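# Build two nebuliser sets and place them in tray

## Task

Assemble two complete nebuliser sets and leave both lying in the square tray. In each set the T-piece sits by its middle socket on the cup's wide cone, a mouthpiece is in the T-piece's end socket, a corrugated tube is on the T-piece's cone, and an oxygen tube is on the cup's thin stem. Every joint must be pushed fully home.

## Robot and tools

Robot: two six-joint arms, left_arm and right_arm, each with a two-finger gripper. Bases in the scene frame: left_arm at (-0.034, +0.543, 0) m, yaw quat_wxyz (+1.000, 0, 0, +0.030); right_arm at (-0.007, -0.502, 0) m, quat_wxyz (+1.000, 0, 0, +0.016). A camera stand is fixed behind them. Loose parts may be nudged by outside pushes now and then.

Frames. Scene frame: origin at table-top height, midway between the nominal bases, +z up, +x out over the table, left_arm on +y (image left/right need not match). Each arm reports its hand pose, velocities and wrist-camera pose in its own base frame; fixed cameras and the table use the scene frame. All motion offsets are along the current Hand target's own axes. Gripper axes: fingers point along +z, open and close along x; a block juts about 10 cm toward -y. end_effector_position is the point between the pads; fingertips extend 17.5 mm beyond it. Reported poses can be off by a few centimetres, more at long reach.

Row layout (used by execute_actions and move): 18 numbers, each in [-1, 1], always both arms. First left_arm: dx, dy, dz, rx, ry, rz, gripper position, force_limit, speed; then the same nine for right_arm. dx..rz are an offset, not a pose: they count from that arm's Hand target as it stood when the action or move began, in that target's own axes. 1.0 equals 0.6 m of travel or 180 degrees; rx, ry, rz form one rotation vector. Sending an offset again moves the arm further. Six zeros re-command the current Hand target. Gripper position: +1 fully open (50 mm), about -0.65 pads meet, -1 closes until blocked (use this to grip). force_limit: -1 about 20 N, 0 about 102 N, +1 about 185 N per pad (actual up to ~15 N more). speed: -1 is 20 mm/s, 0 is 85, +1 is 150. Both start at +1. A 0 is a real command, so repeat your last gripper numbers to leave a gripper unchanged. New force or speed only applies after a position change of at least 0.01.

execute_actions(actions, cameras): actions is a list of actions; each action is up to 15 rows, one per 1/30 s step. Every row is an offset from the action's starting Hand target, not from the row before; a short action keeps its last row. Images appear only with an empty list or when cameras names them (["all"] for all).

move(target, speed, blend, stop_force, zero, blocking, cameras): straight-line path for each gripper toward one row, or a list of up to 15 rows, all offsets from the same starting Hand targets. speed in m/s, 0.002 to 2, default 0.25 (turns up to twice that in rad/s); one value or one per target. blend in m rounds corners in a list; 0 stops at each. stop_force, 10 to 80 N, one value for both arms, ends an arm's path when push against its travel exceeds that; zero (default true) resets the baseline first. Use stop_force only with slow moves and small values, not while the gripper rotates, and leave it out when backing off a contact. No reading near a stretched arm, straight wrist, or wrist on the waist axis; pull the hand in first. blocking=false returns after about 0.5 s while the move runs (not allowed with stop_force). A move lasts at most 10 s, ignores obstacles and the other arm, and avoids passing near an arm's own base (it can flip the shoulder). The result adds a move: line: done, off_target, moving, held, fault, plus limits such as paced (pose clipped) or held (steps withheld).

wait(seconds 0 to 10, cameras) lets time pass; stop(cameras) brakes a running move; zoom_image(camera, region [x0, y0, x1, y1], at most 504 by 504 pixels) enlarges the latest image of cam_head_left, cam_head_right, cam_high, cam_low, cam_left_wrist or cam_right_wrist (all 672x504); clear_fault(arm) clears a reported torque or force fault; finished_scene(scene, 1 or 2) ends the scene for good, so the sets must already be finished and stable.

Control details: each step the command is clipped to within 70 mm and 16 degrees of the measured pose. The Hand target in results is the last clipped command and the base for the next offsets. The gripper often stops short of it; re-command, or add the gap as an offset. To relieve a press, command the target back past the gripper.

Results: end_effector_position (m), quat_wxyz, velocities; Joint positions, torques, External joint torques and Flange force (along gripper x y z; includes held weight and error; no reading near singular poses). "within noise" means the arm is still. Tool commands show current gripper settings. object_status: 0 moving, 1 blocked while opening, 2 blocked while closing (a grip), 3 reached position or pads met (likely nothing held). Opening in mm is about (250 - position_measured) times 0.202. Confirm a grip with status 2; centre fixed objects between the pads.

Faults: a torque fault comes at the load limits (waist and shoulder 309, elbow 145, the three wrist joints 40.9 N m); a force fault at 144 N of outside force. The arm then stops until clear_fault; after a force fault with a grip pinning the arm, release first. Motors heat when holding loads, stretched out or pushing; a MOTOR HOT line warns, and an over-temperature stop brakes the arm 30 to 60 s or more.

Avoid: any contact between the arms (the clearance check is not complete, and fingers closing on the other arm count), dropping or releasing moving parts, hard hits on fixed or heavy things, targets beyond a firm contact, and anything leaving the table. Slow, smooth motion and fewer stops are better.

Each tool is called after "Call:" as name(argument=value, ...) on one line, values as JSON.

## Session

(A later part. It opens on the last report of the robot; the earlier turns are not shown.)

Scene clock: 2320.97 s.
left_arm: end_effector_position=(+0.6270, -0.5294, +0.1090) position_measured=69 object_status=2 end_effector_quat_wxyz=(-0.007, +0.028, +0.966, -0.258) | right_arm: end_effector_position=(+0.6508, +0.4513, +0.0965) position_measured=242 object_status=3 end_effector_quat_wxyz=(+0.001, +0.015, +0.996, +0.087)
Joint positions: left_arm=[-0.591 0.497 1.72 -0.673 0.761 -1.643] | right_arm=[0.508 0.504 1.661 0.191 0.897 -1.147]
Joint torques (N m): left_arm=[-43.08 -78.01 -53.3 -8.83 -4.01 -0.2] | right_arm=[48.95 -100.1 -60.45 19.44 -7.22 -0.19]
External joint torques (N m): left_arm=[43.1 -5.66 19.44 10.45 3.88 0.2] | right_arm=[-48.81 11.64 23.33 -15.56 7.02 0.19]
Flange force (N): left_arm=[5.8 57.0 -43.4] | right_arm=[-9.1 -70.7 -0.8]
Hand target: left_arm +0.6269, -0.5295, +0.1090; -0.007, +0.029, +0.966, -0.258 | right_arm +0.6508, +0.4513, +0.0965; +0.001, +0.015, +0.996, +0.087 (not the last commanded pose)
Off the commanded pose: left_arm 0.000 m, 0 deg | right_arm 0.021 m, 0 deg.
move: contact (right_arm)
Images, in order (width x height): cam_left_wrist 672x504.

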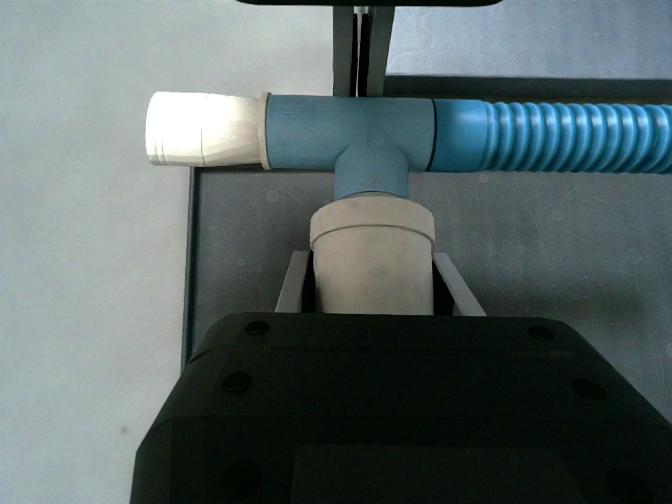

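Call:
move(target=[[0, 0, 0, 0, 0, 0, -1, 0.5, -0.5, 0, -0.05833, 0, 0, 0, 0, -0.6, 0.2, -0.5], [0, 0, 0, 0, 0, 0, -1, 0.5, -0.5, 0.04675, -0.1156, -0.22938, 0, 0, 0, -0.6, 0.2, -0.5], [0, 0.07055, 0.11227, 0, 0, 0, -1, 0.5, -0.5, 0.16253, -0.33423, -0.0987, 0.02164, -0.06633, 0.50402, 0.4, -0.3, -0.5]], speed=[0.05, 0.2, 0.3], blend=[0, 0.03, 0], cameras=["cam_left_wrist", "cam_right_wrist", "cam_low"])

Call:
zoom_image(camera="cam_left_wrist", region=[270, 60, 480, 260])

Call:
zoom_image(camera="cam_low", region=[160, 220, 320, 290])

Scene clock: 2354.20 s.
left_arm: end_effector_position=(+0.6271, -0.5265, +0.0295) position_measured=69 object_status=2 end_effector_quat_wxyz=(-0.007, +0.029, +0.966, -0.258) | right_arm: end_effector_position=(+0.5473, +0.2465, +0.1202) position_measured=92 object_status=3 end_effector_quat_wxyz=(+0.032, +0.726, +0.687, +0.030)
Joint positions: left_arm=[-0.587 0.58 1.762 -0.769 0.668 -1.514] | right_arm=[0.384 0.226 2.015 -0.051 0.823 0.472]
Joint torques (N m): left_arm=[1.67 -90.67 -30.19 1.55 -0.31 -0.16] | right_arm=[-2.24 -57.35 -33.46 3.15 -0.04 0.03]
External joint torques (N m): left_arm=[-1.95 3.51 0.37 -0.3 0.39 0.16] | right_arm=[1.82 -0.62 -1.09 0.2 -0.15 -0.03]
Flange force (N): left_arm=[-1.7 -0.7 5.5] | right_arm=[3.3 -0.2 -1.4]
Hand target: left_arm +0.6271, -0.5265, +0.0295; -0.007, +0.029, +0.966, -0.258 | right_arm +0.5473, +0.2465, +0.1202; +0.032, +0.726, +0.687, +0.030
Off the commanded pose: left_arm 0.000 m, 0 deg | right_arm 0.000 m, 0 deg.
move: done
Images, in order (width x height): cam_low 672x504, cam_left_wrist 672x504, cam_right_wrist 672x504.

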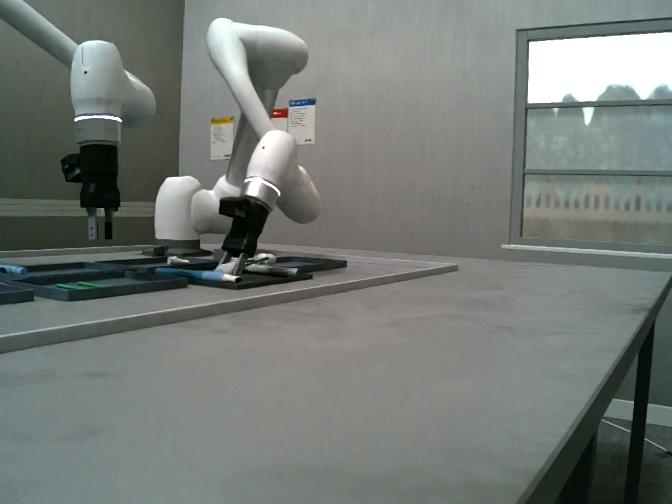

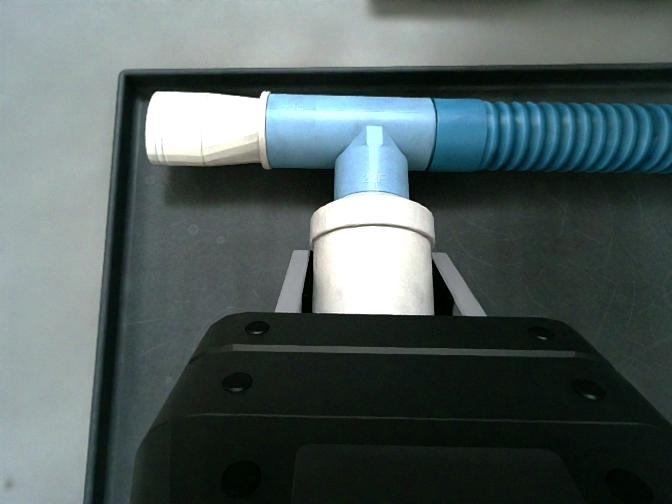

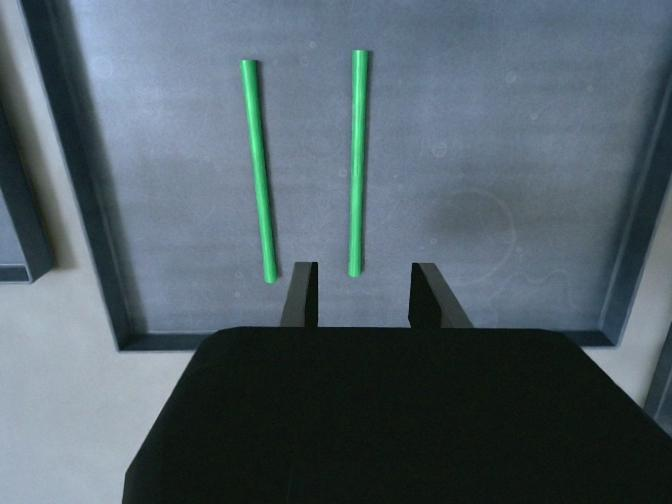

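Scaled by 2.400 from the camera's 672x504 image, which has a finer 960x720 frame.

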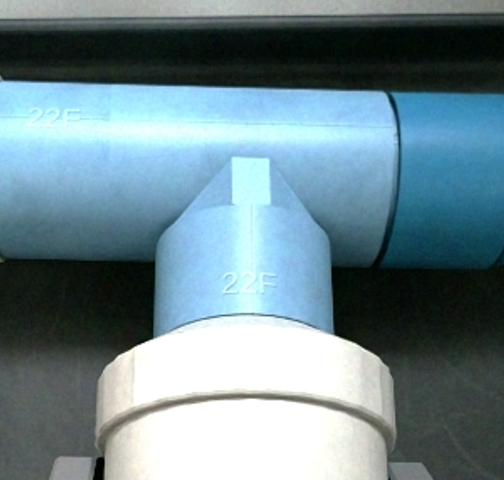

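Scaled by 3.150 from the camera's 672x504 image, which has a finer 960x720 frame.

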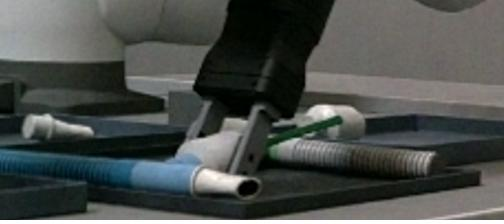

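Call:
move(target=[[0, 0.00083, 0.00144, 0, 0, 0, -1, 0.5, -0.5, 0.00367, -0.01158, 0.16278, 0, 0, 0, 0.4, -0.3, -0.5], [0, 0.00083, 0.00144, 0, 0, 0, 0.9, 0.5, -1, 0.00367, -0.01158, 0.16278, 0, 0, 0, -1, -0.3, -0.5], [0, 0.00083, -0.16523, 0, 0, 0, 0.9, 0.5, -1, 0.00367, 0.01418, -0.13227, 0, 0, 0, -1, -0.3, -0.5], [0.18163, 0.08657, -0.2241, 0.0389, 0, 0, 0.9, 0.5, -1, 0.35687, 0.02502, -0.18588, 0, 0.0442, -0.5064, -1, -0.3, -0.5]], speed=[0.15, 0.1, 0.15, 0.35], cameras=["cam_left_wrist", "cam_right_wrist", "cam_low"])

Call:
zoom_image(camera="cam_left_wrist", region=[168, 0, 672, 320])

Scene clock: 2387.57 s.
left_arm: end_effector_position=(+0.5249, -0.4081, +0.1201) position_measured=18 object_status=3 end_effector_quat_wxyz=(-0.009, +0.028, +0.948, -0.317) | right_arm: end_effector_position=(+0.5643, +0.4601, +0.2324) position_measured=226 object_status=2 end_effector_quat_wxyz=(+0.001, +0.014, +0.999, +0.043)
Joint positions: left_arm=[-0.471 0.302 2.046 -0.942 0.749 -1.282] | right_arm=[0.609 0.323 1.65 0.077 1.119 -0.965]
Joint torques (N m): left_arm=[1.88 -62.89 -29.46 0.98 0.1 -0.14] | right_arm=[-2.18 -73.66 -39.53 3.94 0.04 0.03]
External joint torques (N m): left_arm=[-2.17 2.3 0.13 -0.4 0.44 0.14] | right_arm=[1.88 -0.95 -1.29 0.21 -0.16 -0.03]
Flange force (N): left_arm=[-1.1 -1.0 5.2] | right_arm=[0.7 3.0 -1.4]
Hand target: left_arm +0.5249, -0.4081, +0.1201; -0.009, +0.028, +0.948, -0.317 | right_arm +0.5644, +0.4601, +0.2324; +0.001, +0.014, +0.999, +0.043
Off the commanded pose: left_arm 0.000 m, 0 deg | right_arm 0.000 m, 0 deg.
move: done
Images, in order (width x height): cam_low 672x504, cam_left_wrist 672x504, cam_right_wrist 672x504.

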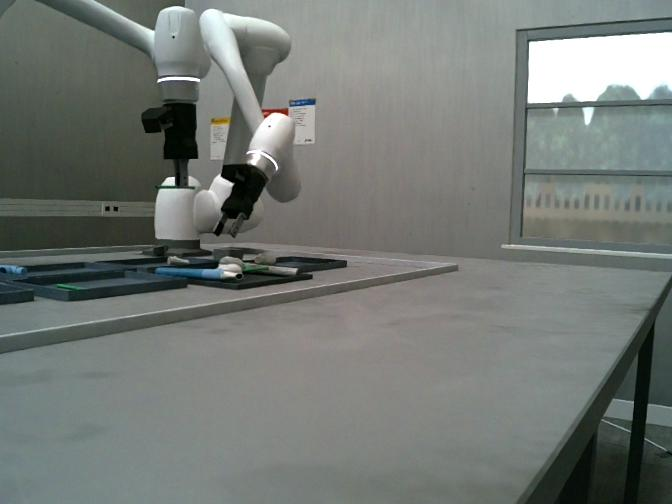

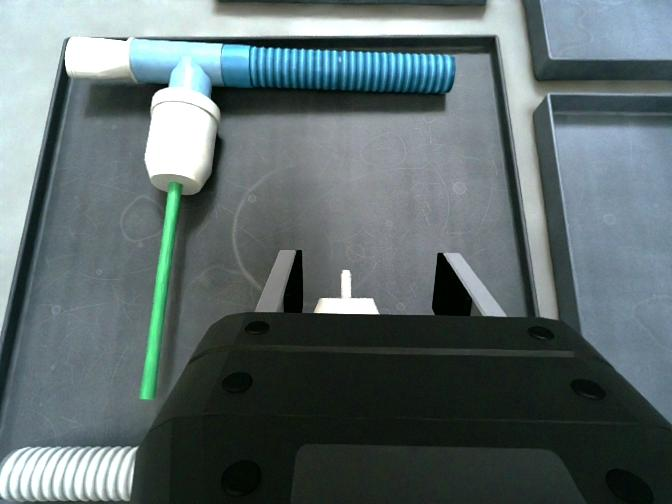

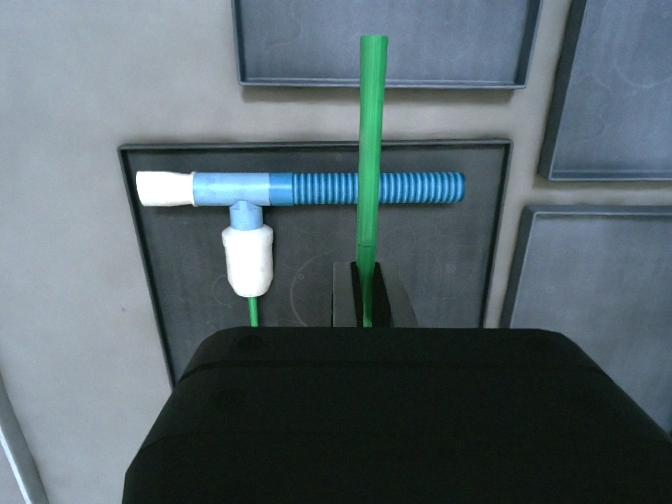

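Scaled by 1.000.

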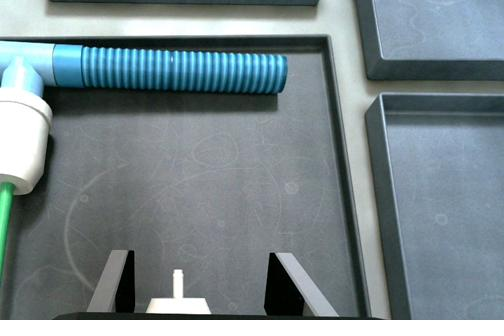

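Call:
move(target=[[-0.0099, 0.09513, 0.11842, 0, 0, 0, 0.9, 0.1, -0.5, 0, 0, 0, 0, 0, 0, -1, -0.3, -0.5], [-0.0099, 0.09513, 0.11842, 0, 0, 0, -1, 0.1, -0.5, 0, 0, 0, 0, 0, 0, -1, -0.3, -0.5], [-0.0099, 0.045, 0.05185, 0, 0, 0, -1, 0.1, -0.5, 0, 0, 0, 0, 0, 0, -1, -0.3, -0.5], [-0.0386, -0.07107, -0.15032, -0.0556, 0, 0, -1, 0.1, -0.5, 0, 0, 0, 0, 0, 0, -1, -0.3, -0.5]], speed=[0.15, 0.1, 0.1, 0.25], blend=[0, 0, 0.01, 0], cameras=["cam_left_wrist", "cam_right_wrist", "cam_low"])

Call:
zoom_image(camera="cam_low", region=[170, 175, 260, 225])

Call:
zoom_image(camera="cam_right_wrist", region=[270, 0, 470, 200])

Call:
zoom_image(camera="cam_left_wrist", region=[270, 100, 470, 300])

Scene clock: 2409.50 s.
left_arm: end_effector_position=(+0.5491, -0.3893, +0.2179) position_measured=68 object_status=2 end_effector_quat_wxyz=(-0.007, +0.029, +0.972, -0.233) | right_arm: end_effector_position=(+0.5644, +0.4601, +0.2324) position_measured=226 object_status=2 end_effector_quat_wxyz=(+0.001, +0.014, +0.999, +0.043)
Joint positions: left_arm=[-0.49 0.211 1.888 -0.548 0.91 -1.689] | right_arm=[0.609 0.323 1.65 0.077 1.119 -0.965]
Joint torques (N m): left_arm=[1.74 -60.28 -37.35 2.29 -0.59 -0.22] | right_arm=[-2.14 -73.67 -39.56 3.91 0.04 0.02]
External joint torques (N m): left_arm=[-1.82 1.55 0.48 -0.23 0.41 0.22] | right_arm=[2.02 -1.33 -1.25 0.25 -0.15 -0.02]
Flange force (N): left_arm=[-0.4 -1.6 2.6] | right_arm=[1.3 2.7 -1.7]
Hand target: left_arm +0.5492, -0.3894, +0.2178; -0.007, +0.029, +0.972, -0.233 | right_arm +0.5644, +0.4601, +0.2324; +0.001, +0.014, +0.999, +0.043
Off the commanded pose: left_arm 0.000 m, 0 deg | right_arm 0.000 m, 0 deg.
move: done
Images, in order (width x height): cam_low 672x504, cam_left_wrist 672x504, cam_right_wrist 672x504.

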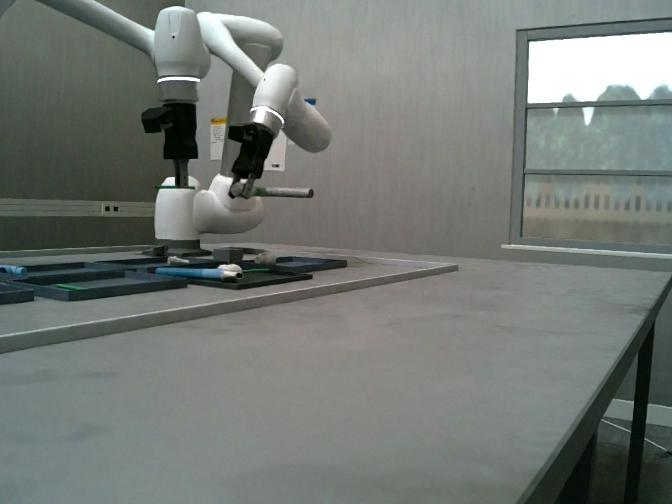

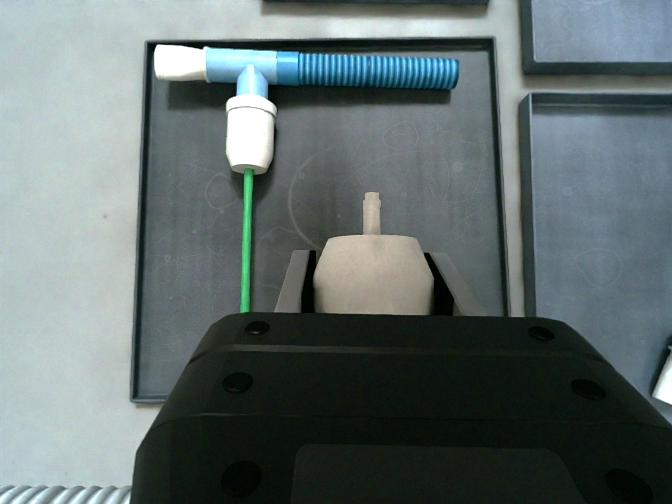

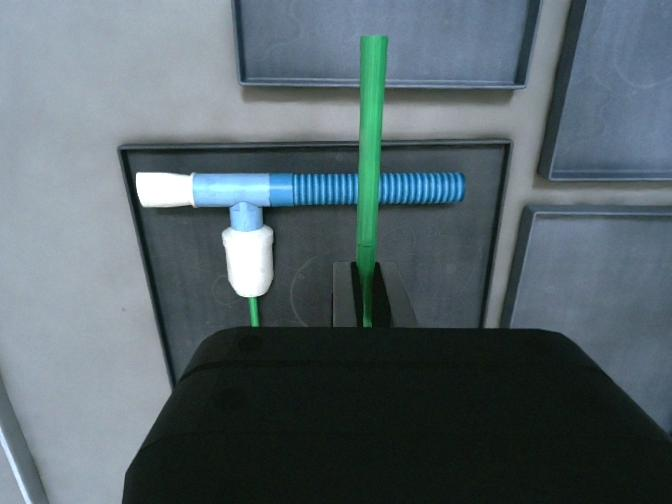

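Scaled by 5.600 from the camera's 672x504 image, which has a finer 960x720 frame.

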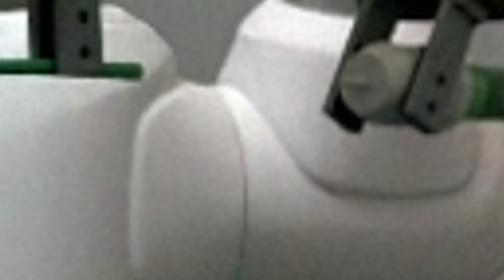

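Scaled by 2.520 from the camera's 672x504 image, which has a finer 960x720 frame.

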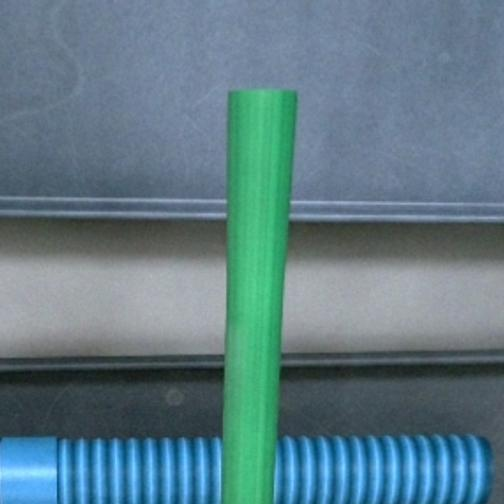

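Scaled by 2.520 from the camera's 672x504 image, which has a finer 960x720 frame.

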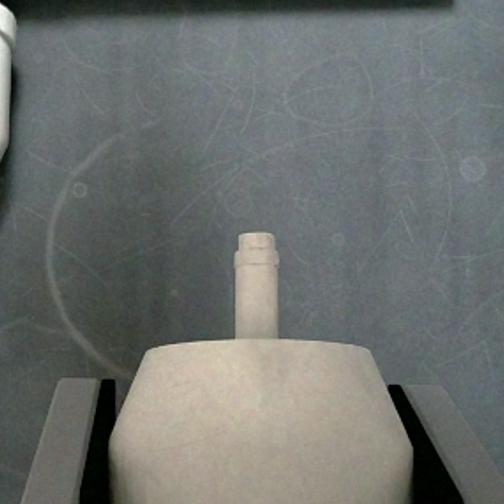

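Call:
move(target=[0, 0, 0, 0, 0, 0, -1, 0.1, -0.5, 0.00473, 0.17407, 0.0157, 0, 0, 0, -1, -0.3, -0.5], speed=0.15, cameras=["cam_left_wrist", "cam_low", "cam_head_right", "cam_head_left"])

Call:
zoom_image(camera="cam_left_wrist", region=[310, 90, 440, 250])

Call:
zoom_image(camera="cam_low", region=[200, 175, 250, 205])

Call:
zoom_image(camera="cam_head_right", region=[340, 240, 440, 310])

Call:
zoom_image(camera="cam_head_left", region=[340, 240, 440, 310])

Scene clock: 2423.47 s.
left_arm: end_effector_position=(+0.5492, -0.3894, +0.2178) position_measured=68 object_status=2 end_effector_quat_wxyz=(-0.007, +0.029, +0.972, -0.233) | right_arm: end_effector_position=(+0.5646, +0.5649, +0.2321) position_measured=226 object_status=2 end_effector_quat_wxyz=(+0.001, +0.014, +0.999, +0.043)
Joint positions: left_arm=[-0.49 0.211 1.888 -0.548 0.91 -1.689] | right_arm=[0.719 0.426 1.502 0.069 1.156 -0.848]
Joint torques (N m): left_arm=[1.42 -61.39 -37.53 2.36 -0.61 -0.13] | right_arm=[-2.33 -84.52 -40.17 3.99 0.04 0.02]
External joint torques (N m): left_arm=[-1.66 2.36 0.37 -0.3 0.43 0.13] | right_arm=[2.43 -1.36 -1.35 0.24 -0.17 -0.02]
Flange force (N): left_arm=[-1.7 -1.7 3.2] | right_arm=[1.5 3.0 -1.7]
Hand target: left_arm +0.5492, -0.3894, +0.2178; -0.007, +0.029, +0.972, -0.233 | right_arm +0.5645, +0.5650, +0.2320; +0.001, +0.014, +0.999, +0.043
Off the commanded pose: left_arm 0.000 m, 0 deg | right_arm 0.000 m, 0 deg.
move: done
Images, in order (width x height): cam_head_left 672x504, cam_head_right 672x504, cam_low 672x504, cam_left_wrist 672x504.

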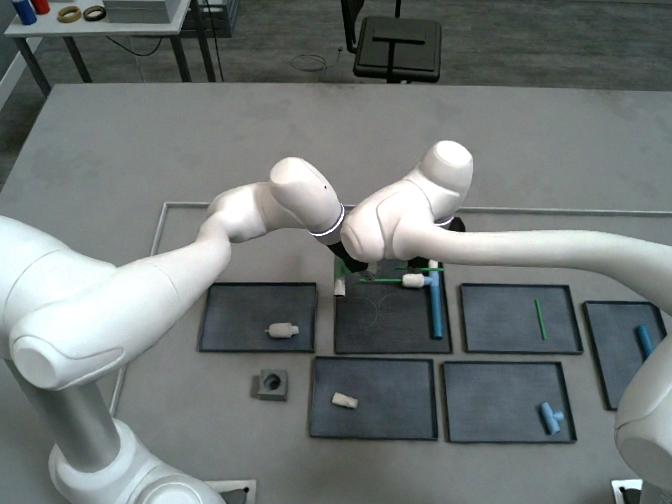

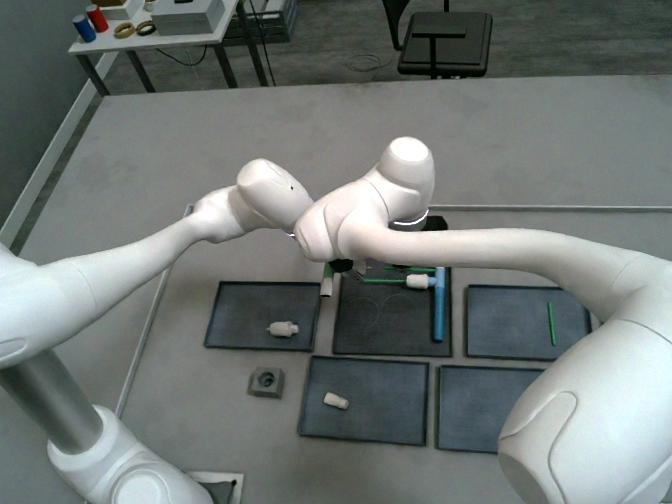

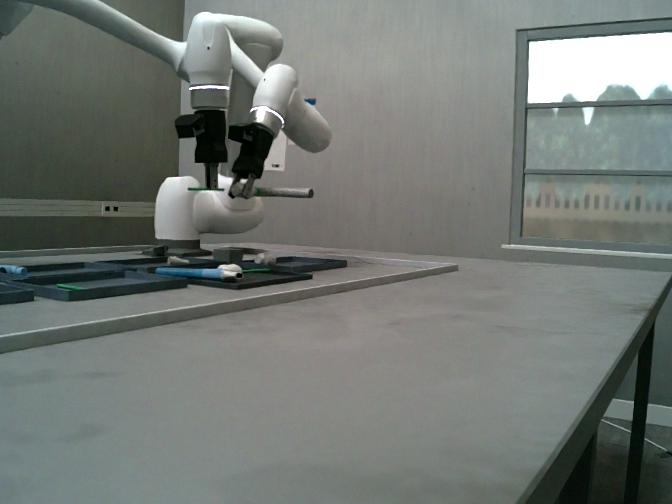

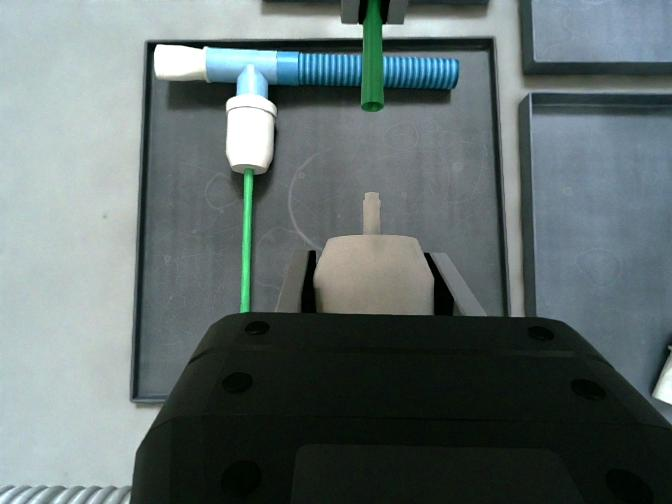

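Scaled by 3.150 from the camera's 672x504 image, which has a finer 960x720 frame.

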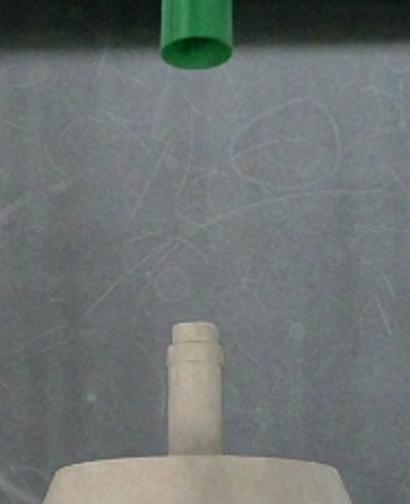

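Scaled by 10.080 from the camera's 672x504 image, which has a finer 960x720 frame.

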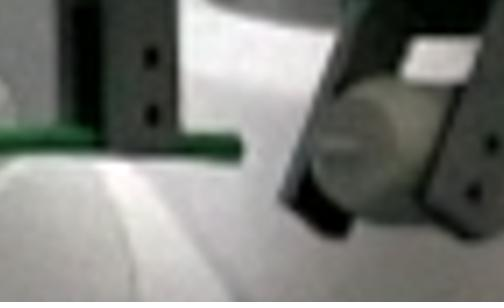

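Scaled by 5.040 from the camera's 672x504 image, which has a finer 960x720 frame.

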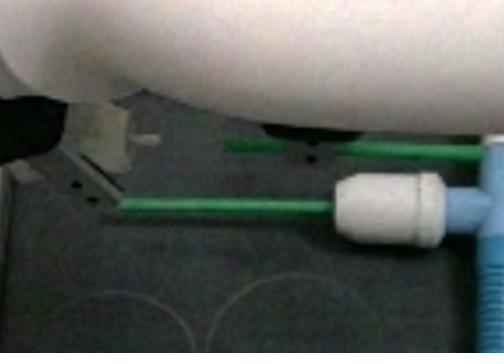

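Scaled by 5.040 from the camera's 672x504 image, which has a finer 960x720 frame.

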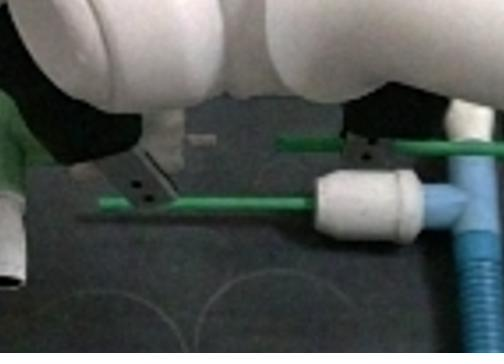

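Call:
zoom_image(camera="cam_low", region=[212, 178, 248, 202])

Call:
zoom_image(camera="cam_head_left", region=[365, 255, 405, 280])

Scaled by 14.000 from the camera's 672x504 image, which has a finer 960x720 frame.

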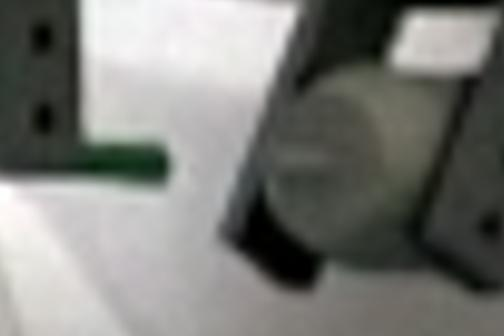

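Scaled by 12.600 from the camera's 672x504 image, which has a finer 960x720 frame.

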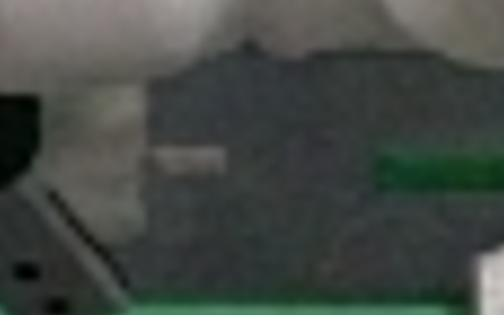

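Call:
move(target=[[0, 0, 0, 0, 0, 0, -1, 0.1, -0.5, -0.0002, 0.01673, 0.0001, 0, 0, 0, -1, -0.3, -0.5], [0, 0, 0, 0, 0, 0, -1, 0.1, -0.5, 0.00087, 0.07817, 0.0054, 0, 0, 0, -1, -0.3, -0.5]], speed=[0.05, 0.02], stop_force=20, cameras=["cam_left_wrist"])

Call:
zoom_image(camera="cam_left_wrist", region=[300, 100, 450, 260])

Scene clock: 2445.77 s.
left_arm: end_effector_position=(+0.5492, -0.3894, +0.2178) position_measured=68 object_status=2 end_effector_quat_wxyz=(-0.007, +0.029, +0.972, -0.233) | right_arm: end_effector_position=(+0.5654, +0.6112, +0.2328) position_measured=226 object_status=2 end_effector_quat_wxyz=(+0.000, +0.014, +0.999, +0.043)
Joint positions: left_arm=[-0.49 0.211 1.888 -0.548 0.91 -1.689] | right_arm=[0.762 0.477 1.424 0.065 1.181 -0.803]
Joint torques (N m): left_arm=[-12.48 -66.37 -52.02 -4.31 -3.49 -0.31] | right_arm=[18 -81.27 -43.61 10.65 -4.62 -0.17]
External joint torques (N m): left_arm=[12.52 7.57 15.13 6.37 3.31 0.31] | right_arm=[-18.33 -9.22 1.86 -6.4 4.48 0.17]
Flange force (N): left_arm=[4.5 28.6 -1.3] | right_arm=[-5.8 -25.6 -12.6]
Hand target: left_arm +0.5492, -0.3894, +0.2178; -0.007, +0.029, +0.972, -0.233 | right_arm +0.5654, +0.6112, +0.2328; +0.001, +0.014, +0.999, +0.043 (not the last commanded pose)
Off the commanded pose: left_arm 0.000 m, 0 deg | right_arm 0.001 m, 0 deg.
move: contact (right_arm); path passed 1 of 2 targets
Images, in order (width x height): cam_left_wrist 672x504.

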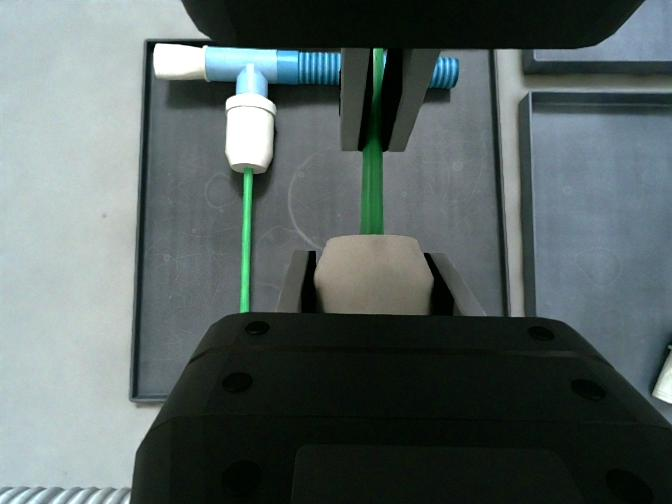

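Scaled by 3.150 from the camera's 672x504 image, which has a finer 960x720 frame.

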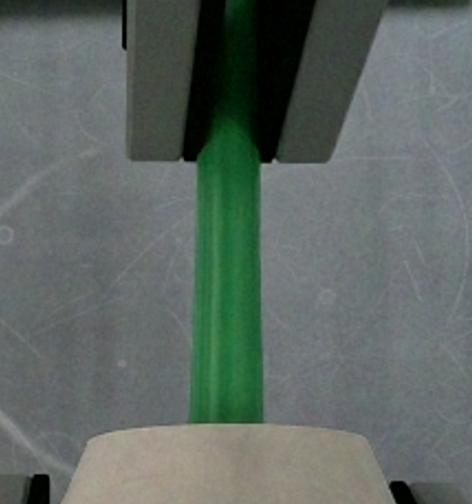

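Call:
move(target=[0, 0, 0, 0, 0, 0, -1, 0.1, -0.5, 0, 0.0166, 0.00144, 0, 0, 0, -1, -0.3, -0.5], speed=0.02, stop_force=40, zero=false, cameras=["cam_left_wrist"])

Call:
zoom_image(camera="cam_left_wrist", region=[320, 180, 430, 270])

Scene clock: 2450.47 s.
left_arm: end_effector_position=(+0.5492, -0.3893, +0.2178) position_measured=68 object_status=2 end_effector_quat_wxyz=(-0.007, +0.029, +0.972, -0.233) | right_arm: end_effector_position=(+0.5653, +0.6122, +0.2329) position_measured=226 object_status=2 end_effector_quat_wxyz=(+0.000, +0.014, +0.999, +0.043)
Joint positions: left_arm=[-0.49 0.211 1.888 -0.548 0.91 -1.689] | right_arm=[0.763 0.478 1.422 0.065 1.181 -0.803]
Joint torques (N m): left_arm=[-23.62 -65.05 -56.67 -8 -4.59 -0.35] | right_arm=[29.97 -81.61 -50.6 14.97 -8.69 -0.22]
External joint torques (N m): left_arm=[23.6 6.04 19.64 10.07 4.4 0.35] | right_arm=[-30.12 -9.09 8.81 -10.72 8.55 0.22]
Flange force (N): left_arm=[5.8 46.2 -11.7] | right_arm=[-7.4 -45.2 -13.4]
Hand target: left_arm +0.5492, -0.3894, +0.2178; -0.007, +0.029, +0.972, -0.233 | right_arm +0.5653, +0.6122, +0.2329; +0.000, +0.014, +0.999, +0.043 (not the last commanded pose)
Off the commanded pose: left_arm 0.000 m, 0 deg | right_arm 0.009 m, 0 deg.
move: contact (right_arm)
Images, in order (width x height): cam_left_wrist 672x504.

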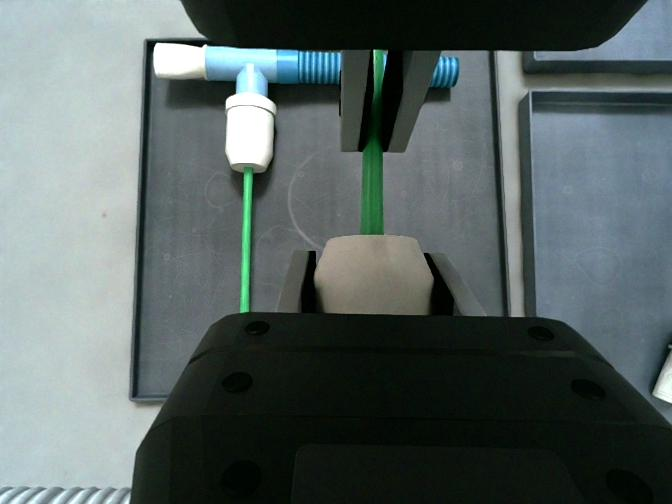

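Scaled by 4.582 from the camera's 672x504 image, which has a finer 960x720 frame.

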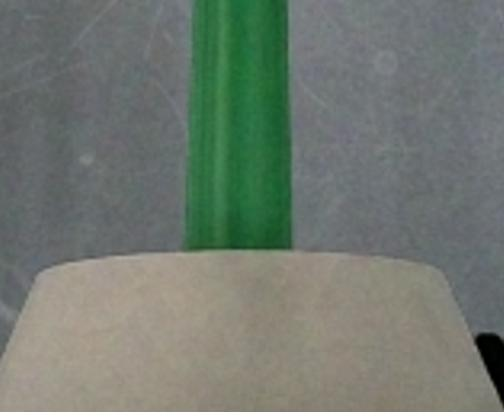

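Call:
move(target=[[0, 0, 0, 0, 0, 0, -1, 0.1, -0.5, 0, -0.00398, -0.00034, 0, 0, 0, -1, -0.3, -0.5], [0, 0, 0, 0, 0, 0, -1, 0.1, -0.5, 0, -0.00398, -0.00034, 0, 0, 0, 0.0, -0.3, -0.5], [0, 0, 0, 0, 0, 0, -1, 0.1, -0.5, -0.002, -0.05605, -0.17213, 0, 0, 0, 0.0, -0.3, -0.5], [0.02865, 0.06338, 0.18803, 0.0556, 0, 0, -1, 0.1, -0.5, 0.09422, -0.50305, -0.25597, 0, 0, 0, 0.0, -0.3, -0.5], [0.02863, 0.11325, 0.28608, 0.0556, 0, 0, -1, 0.1, -0.5, 0.09422, -0.50305, -0.25597, 0, 0, 0, 0.0, -0.3, -0.5]], speed=[0.03, 0.1, 0.12, 0.25, 0.12], blend=[0, 0, 0.02, 0.02, 0], cameras=["cam_left_wrist", "cam_low"])

Call:
zoom_image(camera="cam_low", region=[160, 220, 320, 290])

Scene clock: 2473.07 s.
left_arm: end_effector_position=(+0.5311, -0.4055, +0.0340) position_measured=68 object_status=2 end_effector_quat_wxyz=(-0.009, +0.028, +0.948, -0.317) | right_arm: end_effector_position=(+0.5000, +0.3000, +0.3601) position_measured=152 object_status=3 end_effector_quat_wxyz=(+0.000, +0.014, +0.999, +0.043)
Joint positions: left_arm=[-0.462 0.427 2.081 -1.099 0.669 -1.068] | right_arm=[0.443 0.038 1.754 0.079 1.312 -1.118]
Joint torques (N m): left_arm=[1.61 -69.69 -23.49 0.51 0.49 -0.17] | right_arm=[-2.08 -45.84 -41.74 4.17 0.09 0.03]
External joint torques (N m): left_arm=[-1.8 3.1 0.24 -0.37 0.41 0.17] | right_arm=[2.04 -1.1 -1.32 0.26 -0.18 -0.03]
Flange force (N): left_arm=[-1.3 0.6 6.6] | right_arm=[1.2 3.5 -1.7]
Hand target: left_arm +0.5311, -0.4055, +0.0340; -0.009, +0.028, +0.948, -0.317 | right_arm +0.5000, +0.3000, +0.3601; +0.000, +0.014, +0.999, +0.043
Off the commanded pose: left_arm 0.000 m, 0 deg | right_arm 0.000 m, 0 deg.
move: done
Images, in order (width x height): cam_low 672x504, cam_left_wrist 672x504.

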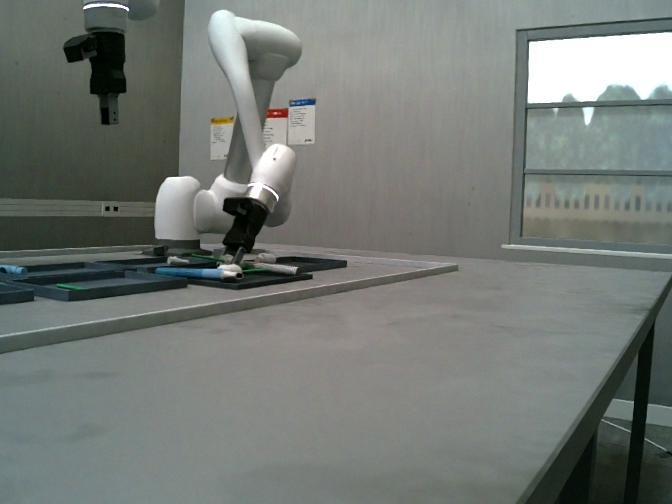

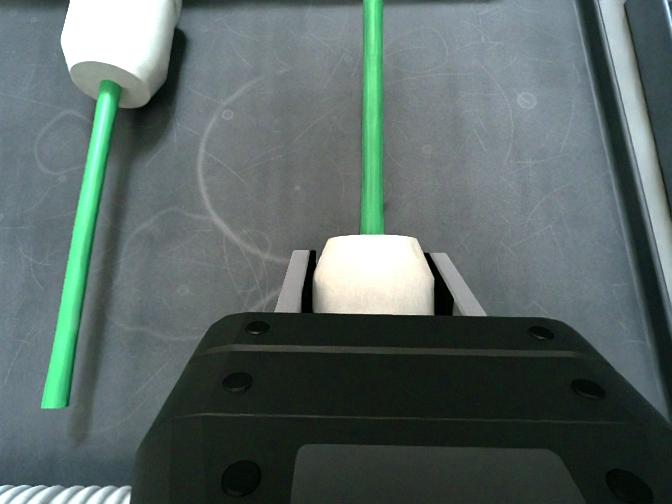

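Scaled by 3.150 from the camera's 672x504 image, which has a finer 960x720 frame.

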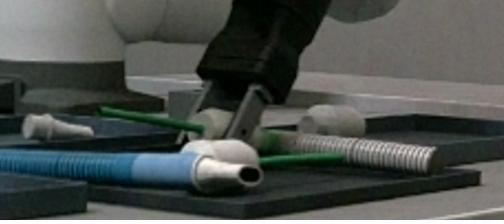

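Call:
move(target=[0, 0.00802, 0.01065, 0, 0, 0, -1, 0.1, -0.5, 0, 0, 0, 0, 0, 0, 0, -0.3, -0.5], speed=0.015, stop_force=12)

Scene clock: 2477.50 s.
left_arm: end_effector_position=(+0.5311, -0.4056, +0.0281) position_measured=68 object_status=2 end_effector_quat_wxyz=(-0.009, +0.028, +0.948, -0.317) | right_arm: end_effector_position=(+0.5000, +0.3000, +0.3601) position_measured=152 object_status=3 end_effector_quat_wxyz=(+0.000, +0.014, +0.999, +0.043)
Joint positions: left_arm=[-0.462 0.436 2.083 -1.112 0.665 -1.051] | right_arm=[0.443 0.038 1.754 0.079 1.312 -1.118]
Joint torques (N m): left_arm=[5.59 -53.48 -15.51 2.66 -3.25 0.07] | right_arm=[-2.29 -45.3 -41.8 4.2 0.12 -0.01]
External joint torques (N m): left_arm=[-5.32 -14.06 -7.42 -2.53 4.17 -0.07] | right_arm=[2.2 -1.58 -1.2 0.21 -0.21 0.01]
Flange force (N): left_arm=[4.4 -18.3 -13.8] | right_arm=[2.2 3.3 -1.7]
Hand target: left_arm +0.5312, -0.4056, +0.0281; -0.009, +0.028, +0.948, -0.317 (not the last commanded pose) | right_arm +0.5000, +0.3000, +0.3601; +0.000, +0.014, +0.999, +0.043
Off the commanded pose: left_arm 0.002 m, 0 deg | right_arm 0.000 m, 0 deg.
move: contact (left_arm)

Call:
move(target=[[0, -0.0013, -0.00173, 0, 0, 0, -1, 0.1, -0.5, 0, 0, 0, 0, 0, 0, 0, -0.3, -0.5], [0, -0.0013, -0.00173, 0, 0, 0, 0.9, 0.1, -1, 0, 0, 0, 0, 0, 0, 0, -0.3, -0.5], [0, -0.0013, -0.33507, 0, 0, 0, 0.9, 0.1, -1, 0, 0, 0, 0, 0, 0, 0, -0.3, -0.5]], speed=[0.02, 0.1, 0.12], cameras=["all"])

Call:
zoom_image(camera="cam_low", region=[160, 220, 320, 290])

Call:
zoom_image(camera="cam_head_left", region=[320, 240, 470, 365])

Call:
zoom_image(camera="cam_left_wrist", region=[0, 0, 504, 340])

Scene clock: 2488.83 s.
left_arm: end_effector_position=(+0.5381, -0.2856, +0.1891) position_measured=18 object_status=3 end_effector_quat_wxyz=(-0.009, +0.028, +0.948, -0.317) | right_arm: end_effector_position=(+0.5000, +0.3000, +0.3601) position_measured=152 object_status=3 end_effector_quat_wxyz=(+0.000, +0.014, +0.999, +0.043)
Joint positions: left_arm=[-0.262 0.187 2.039 -0.811 0.948 -1.272] | right_arm=[0.443 0.038 1.754 0.079 1.312 -1.118]
Joint torques (N m): left_arm=[1.42 -55.01 -33.2 1.3 0.1 -0.14] | right_arm=[-2.08 -45.79 -41.58 4.24 0.07 0.01]
External joint torques (N m): left_arm=[-1.43 2.63 0.25 -0.39 0.43 0.14] | right_arm=[1.97 -1.37 -1.53 0.19 -0.16 -0.01]
Flange force (N): left_arm=[-2.9 -0.1 4.1] | right_arm=[1.3 3.4 -2.1]
Hand target: left_arm +0.5382, -0.2856, +0.1892; -0.009, +0.028, +0.948, -0.317 | right_arm +0.5000, +0.3000, +0.3601; +0.000, +0.014, +0.999, +0.043
Off the commanded pose: left_arm 0.000 m, 0 deg | right_arm 0.000 m, 0 deg.
move: done

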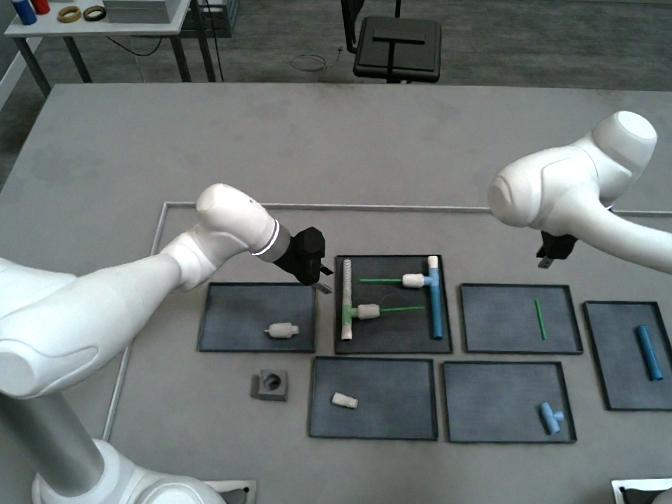

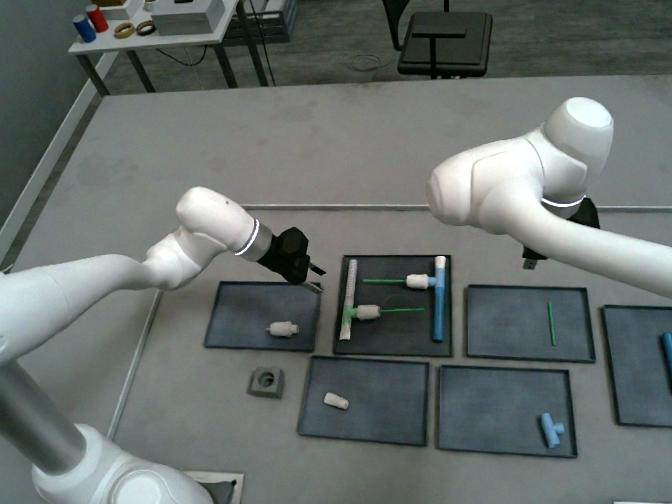

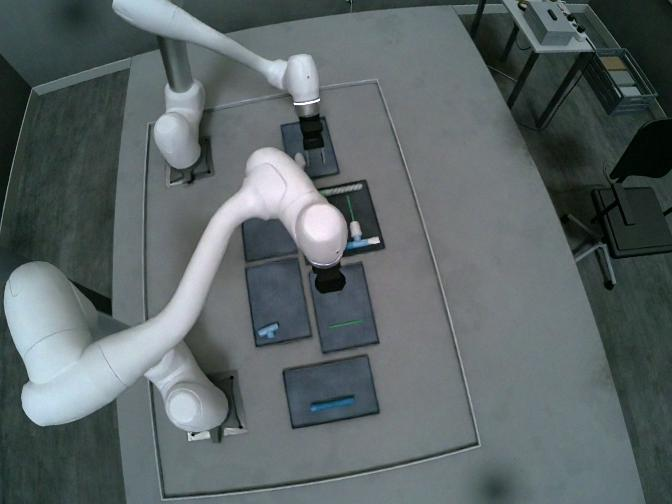

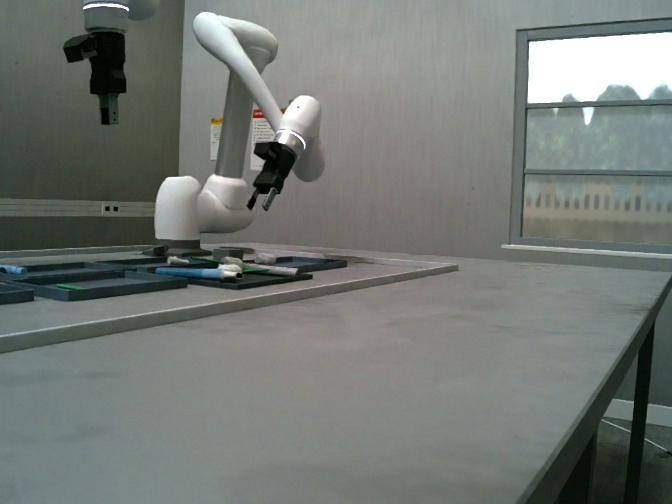

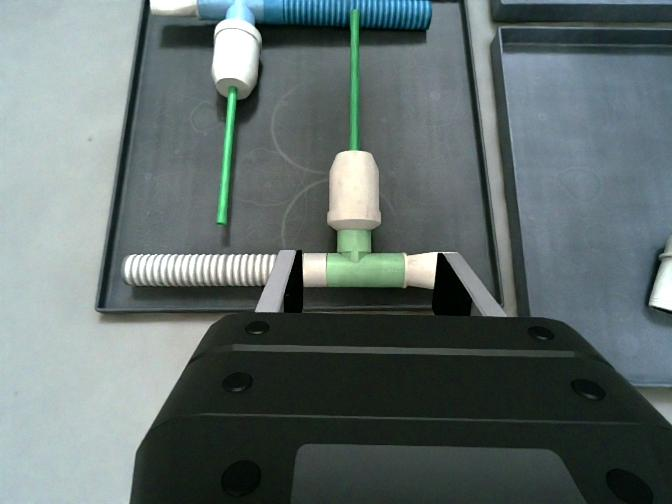

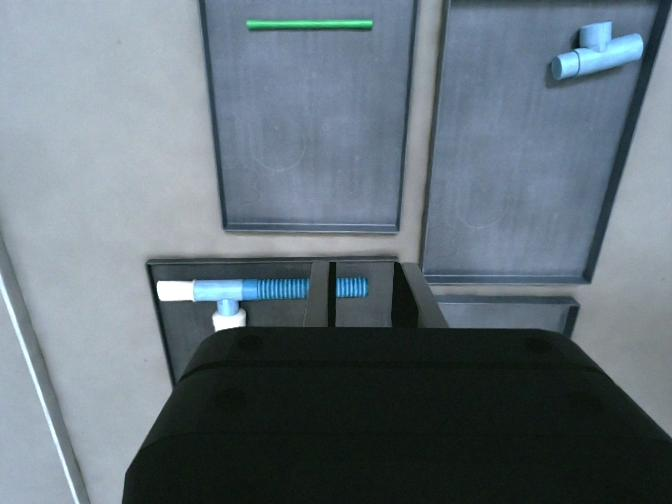

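Scaled by 3.150 from the camera's 672x504 image, which has a finer 960x720 frame.

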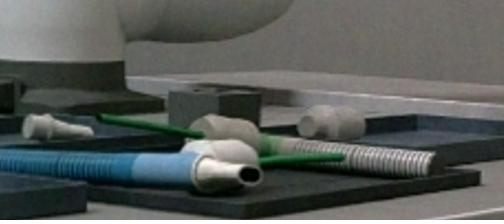

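Scaled by 3.360 from the camera's 672x504 image, which has a finer 960x720 frame.

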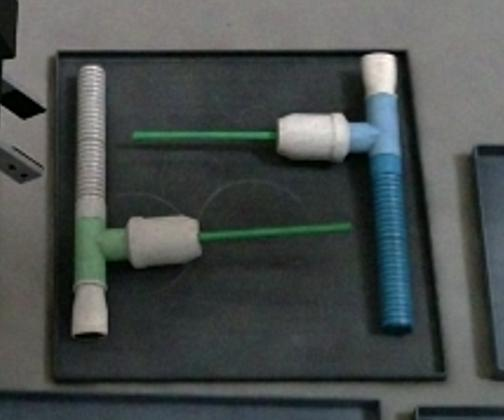

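Scaled by 1.000.

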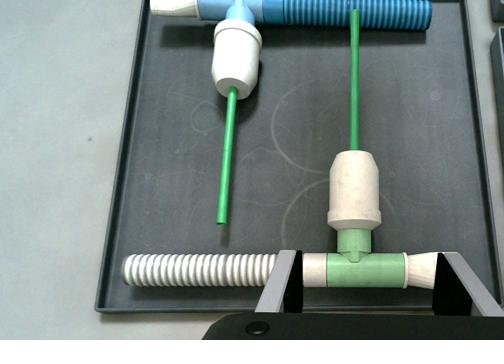

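Call:
finished_scene(scene=1)

The scene is finished: the task was done.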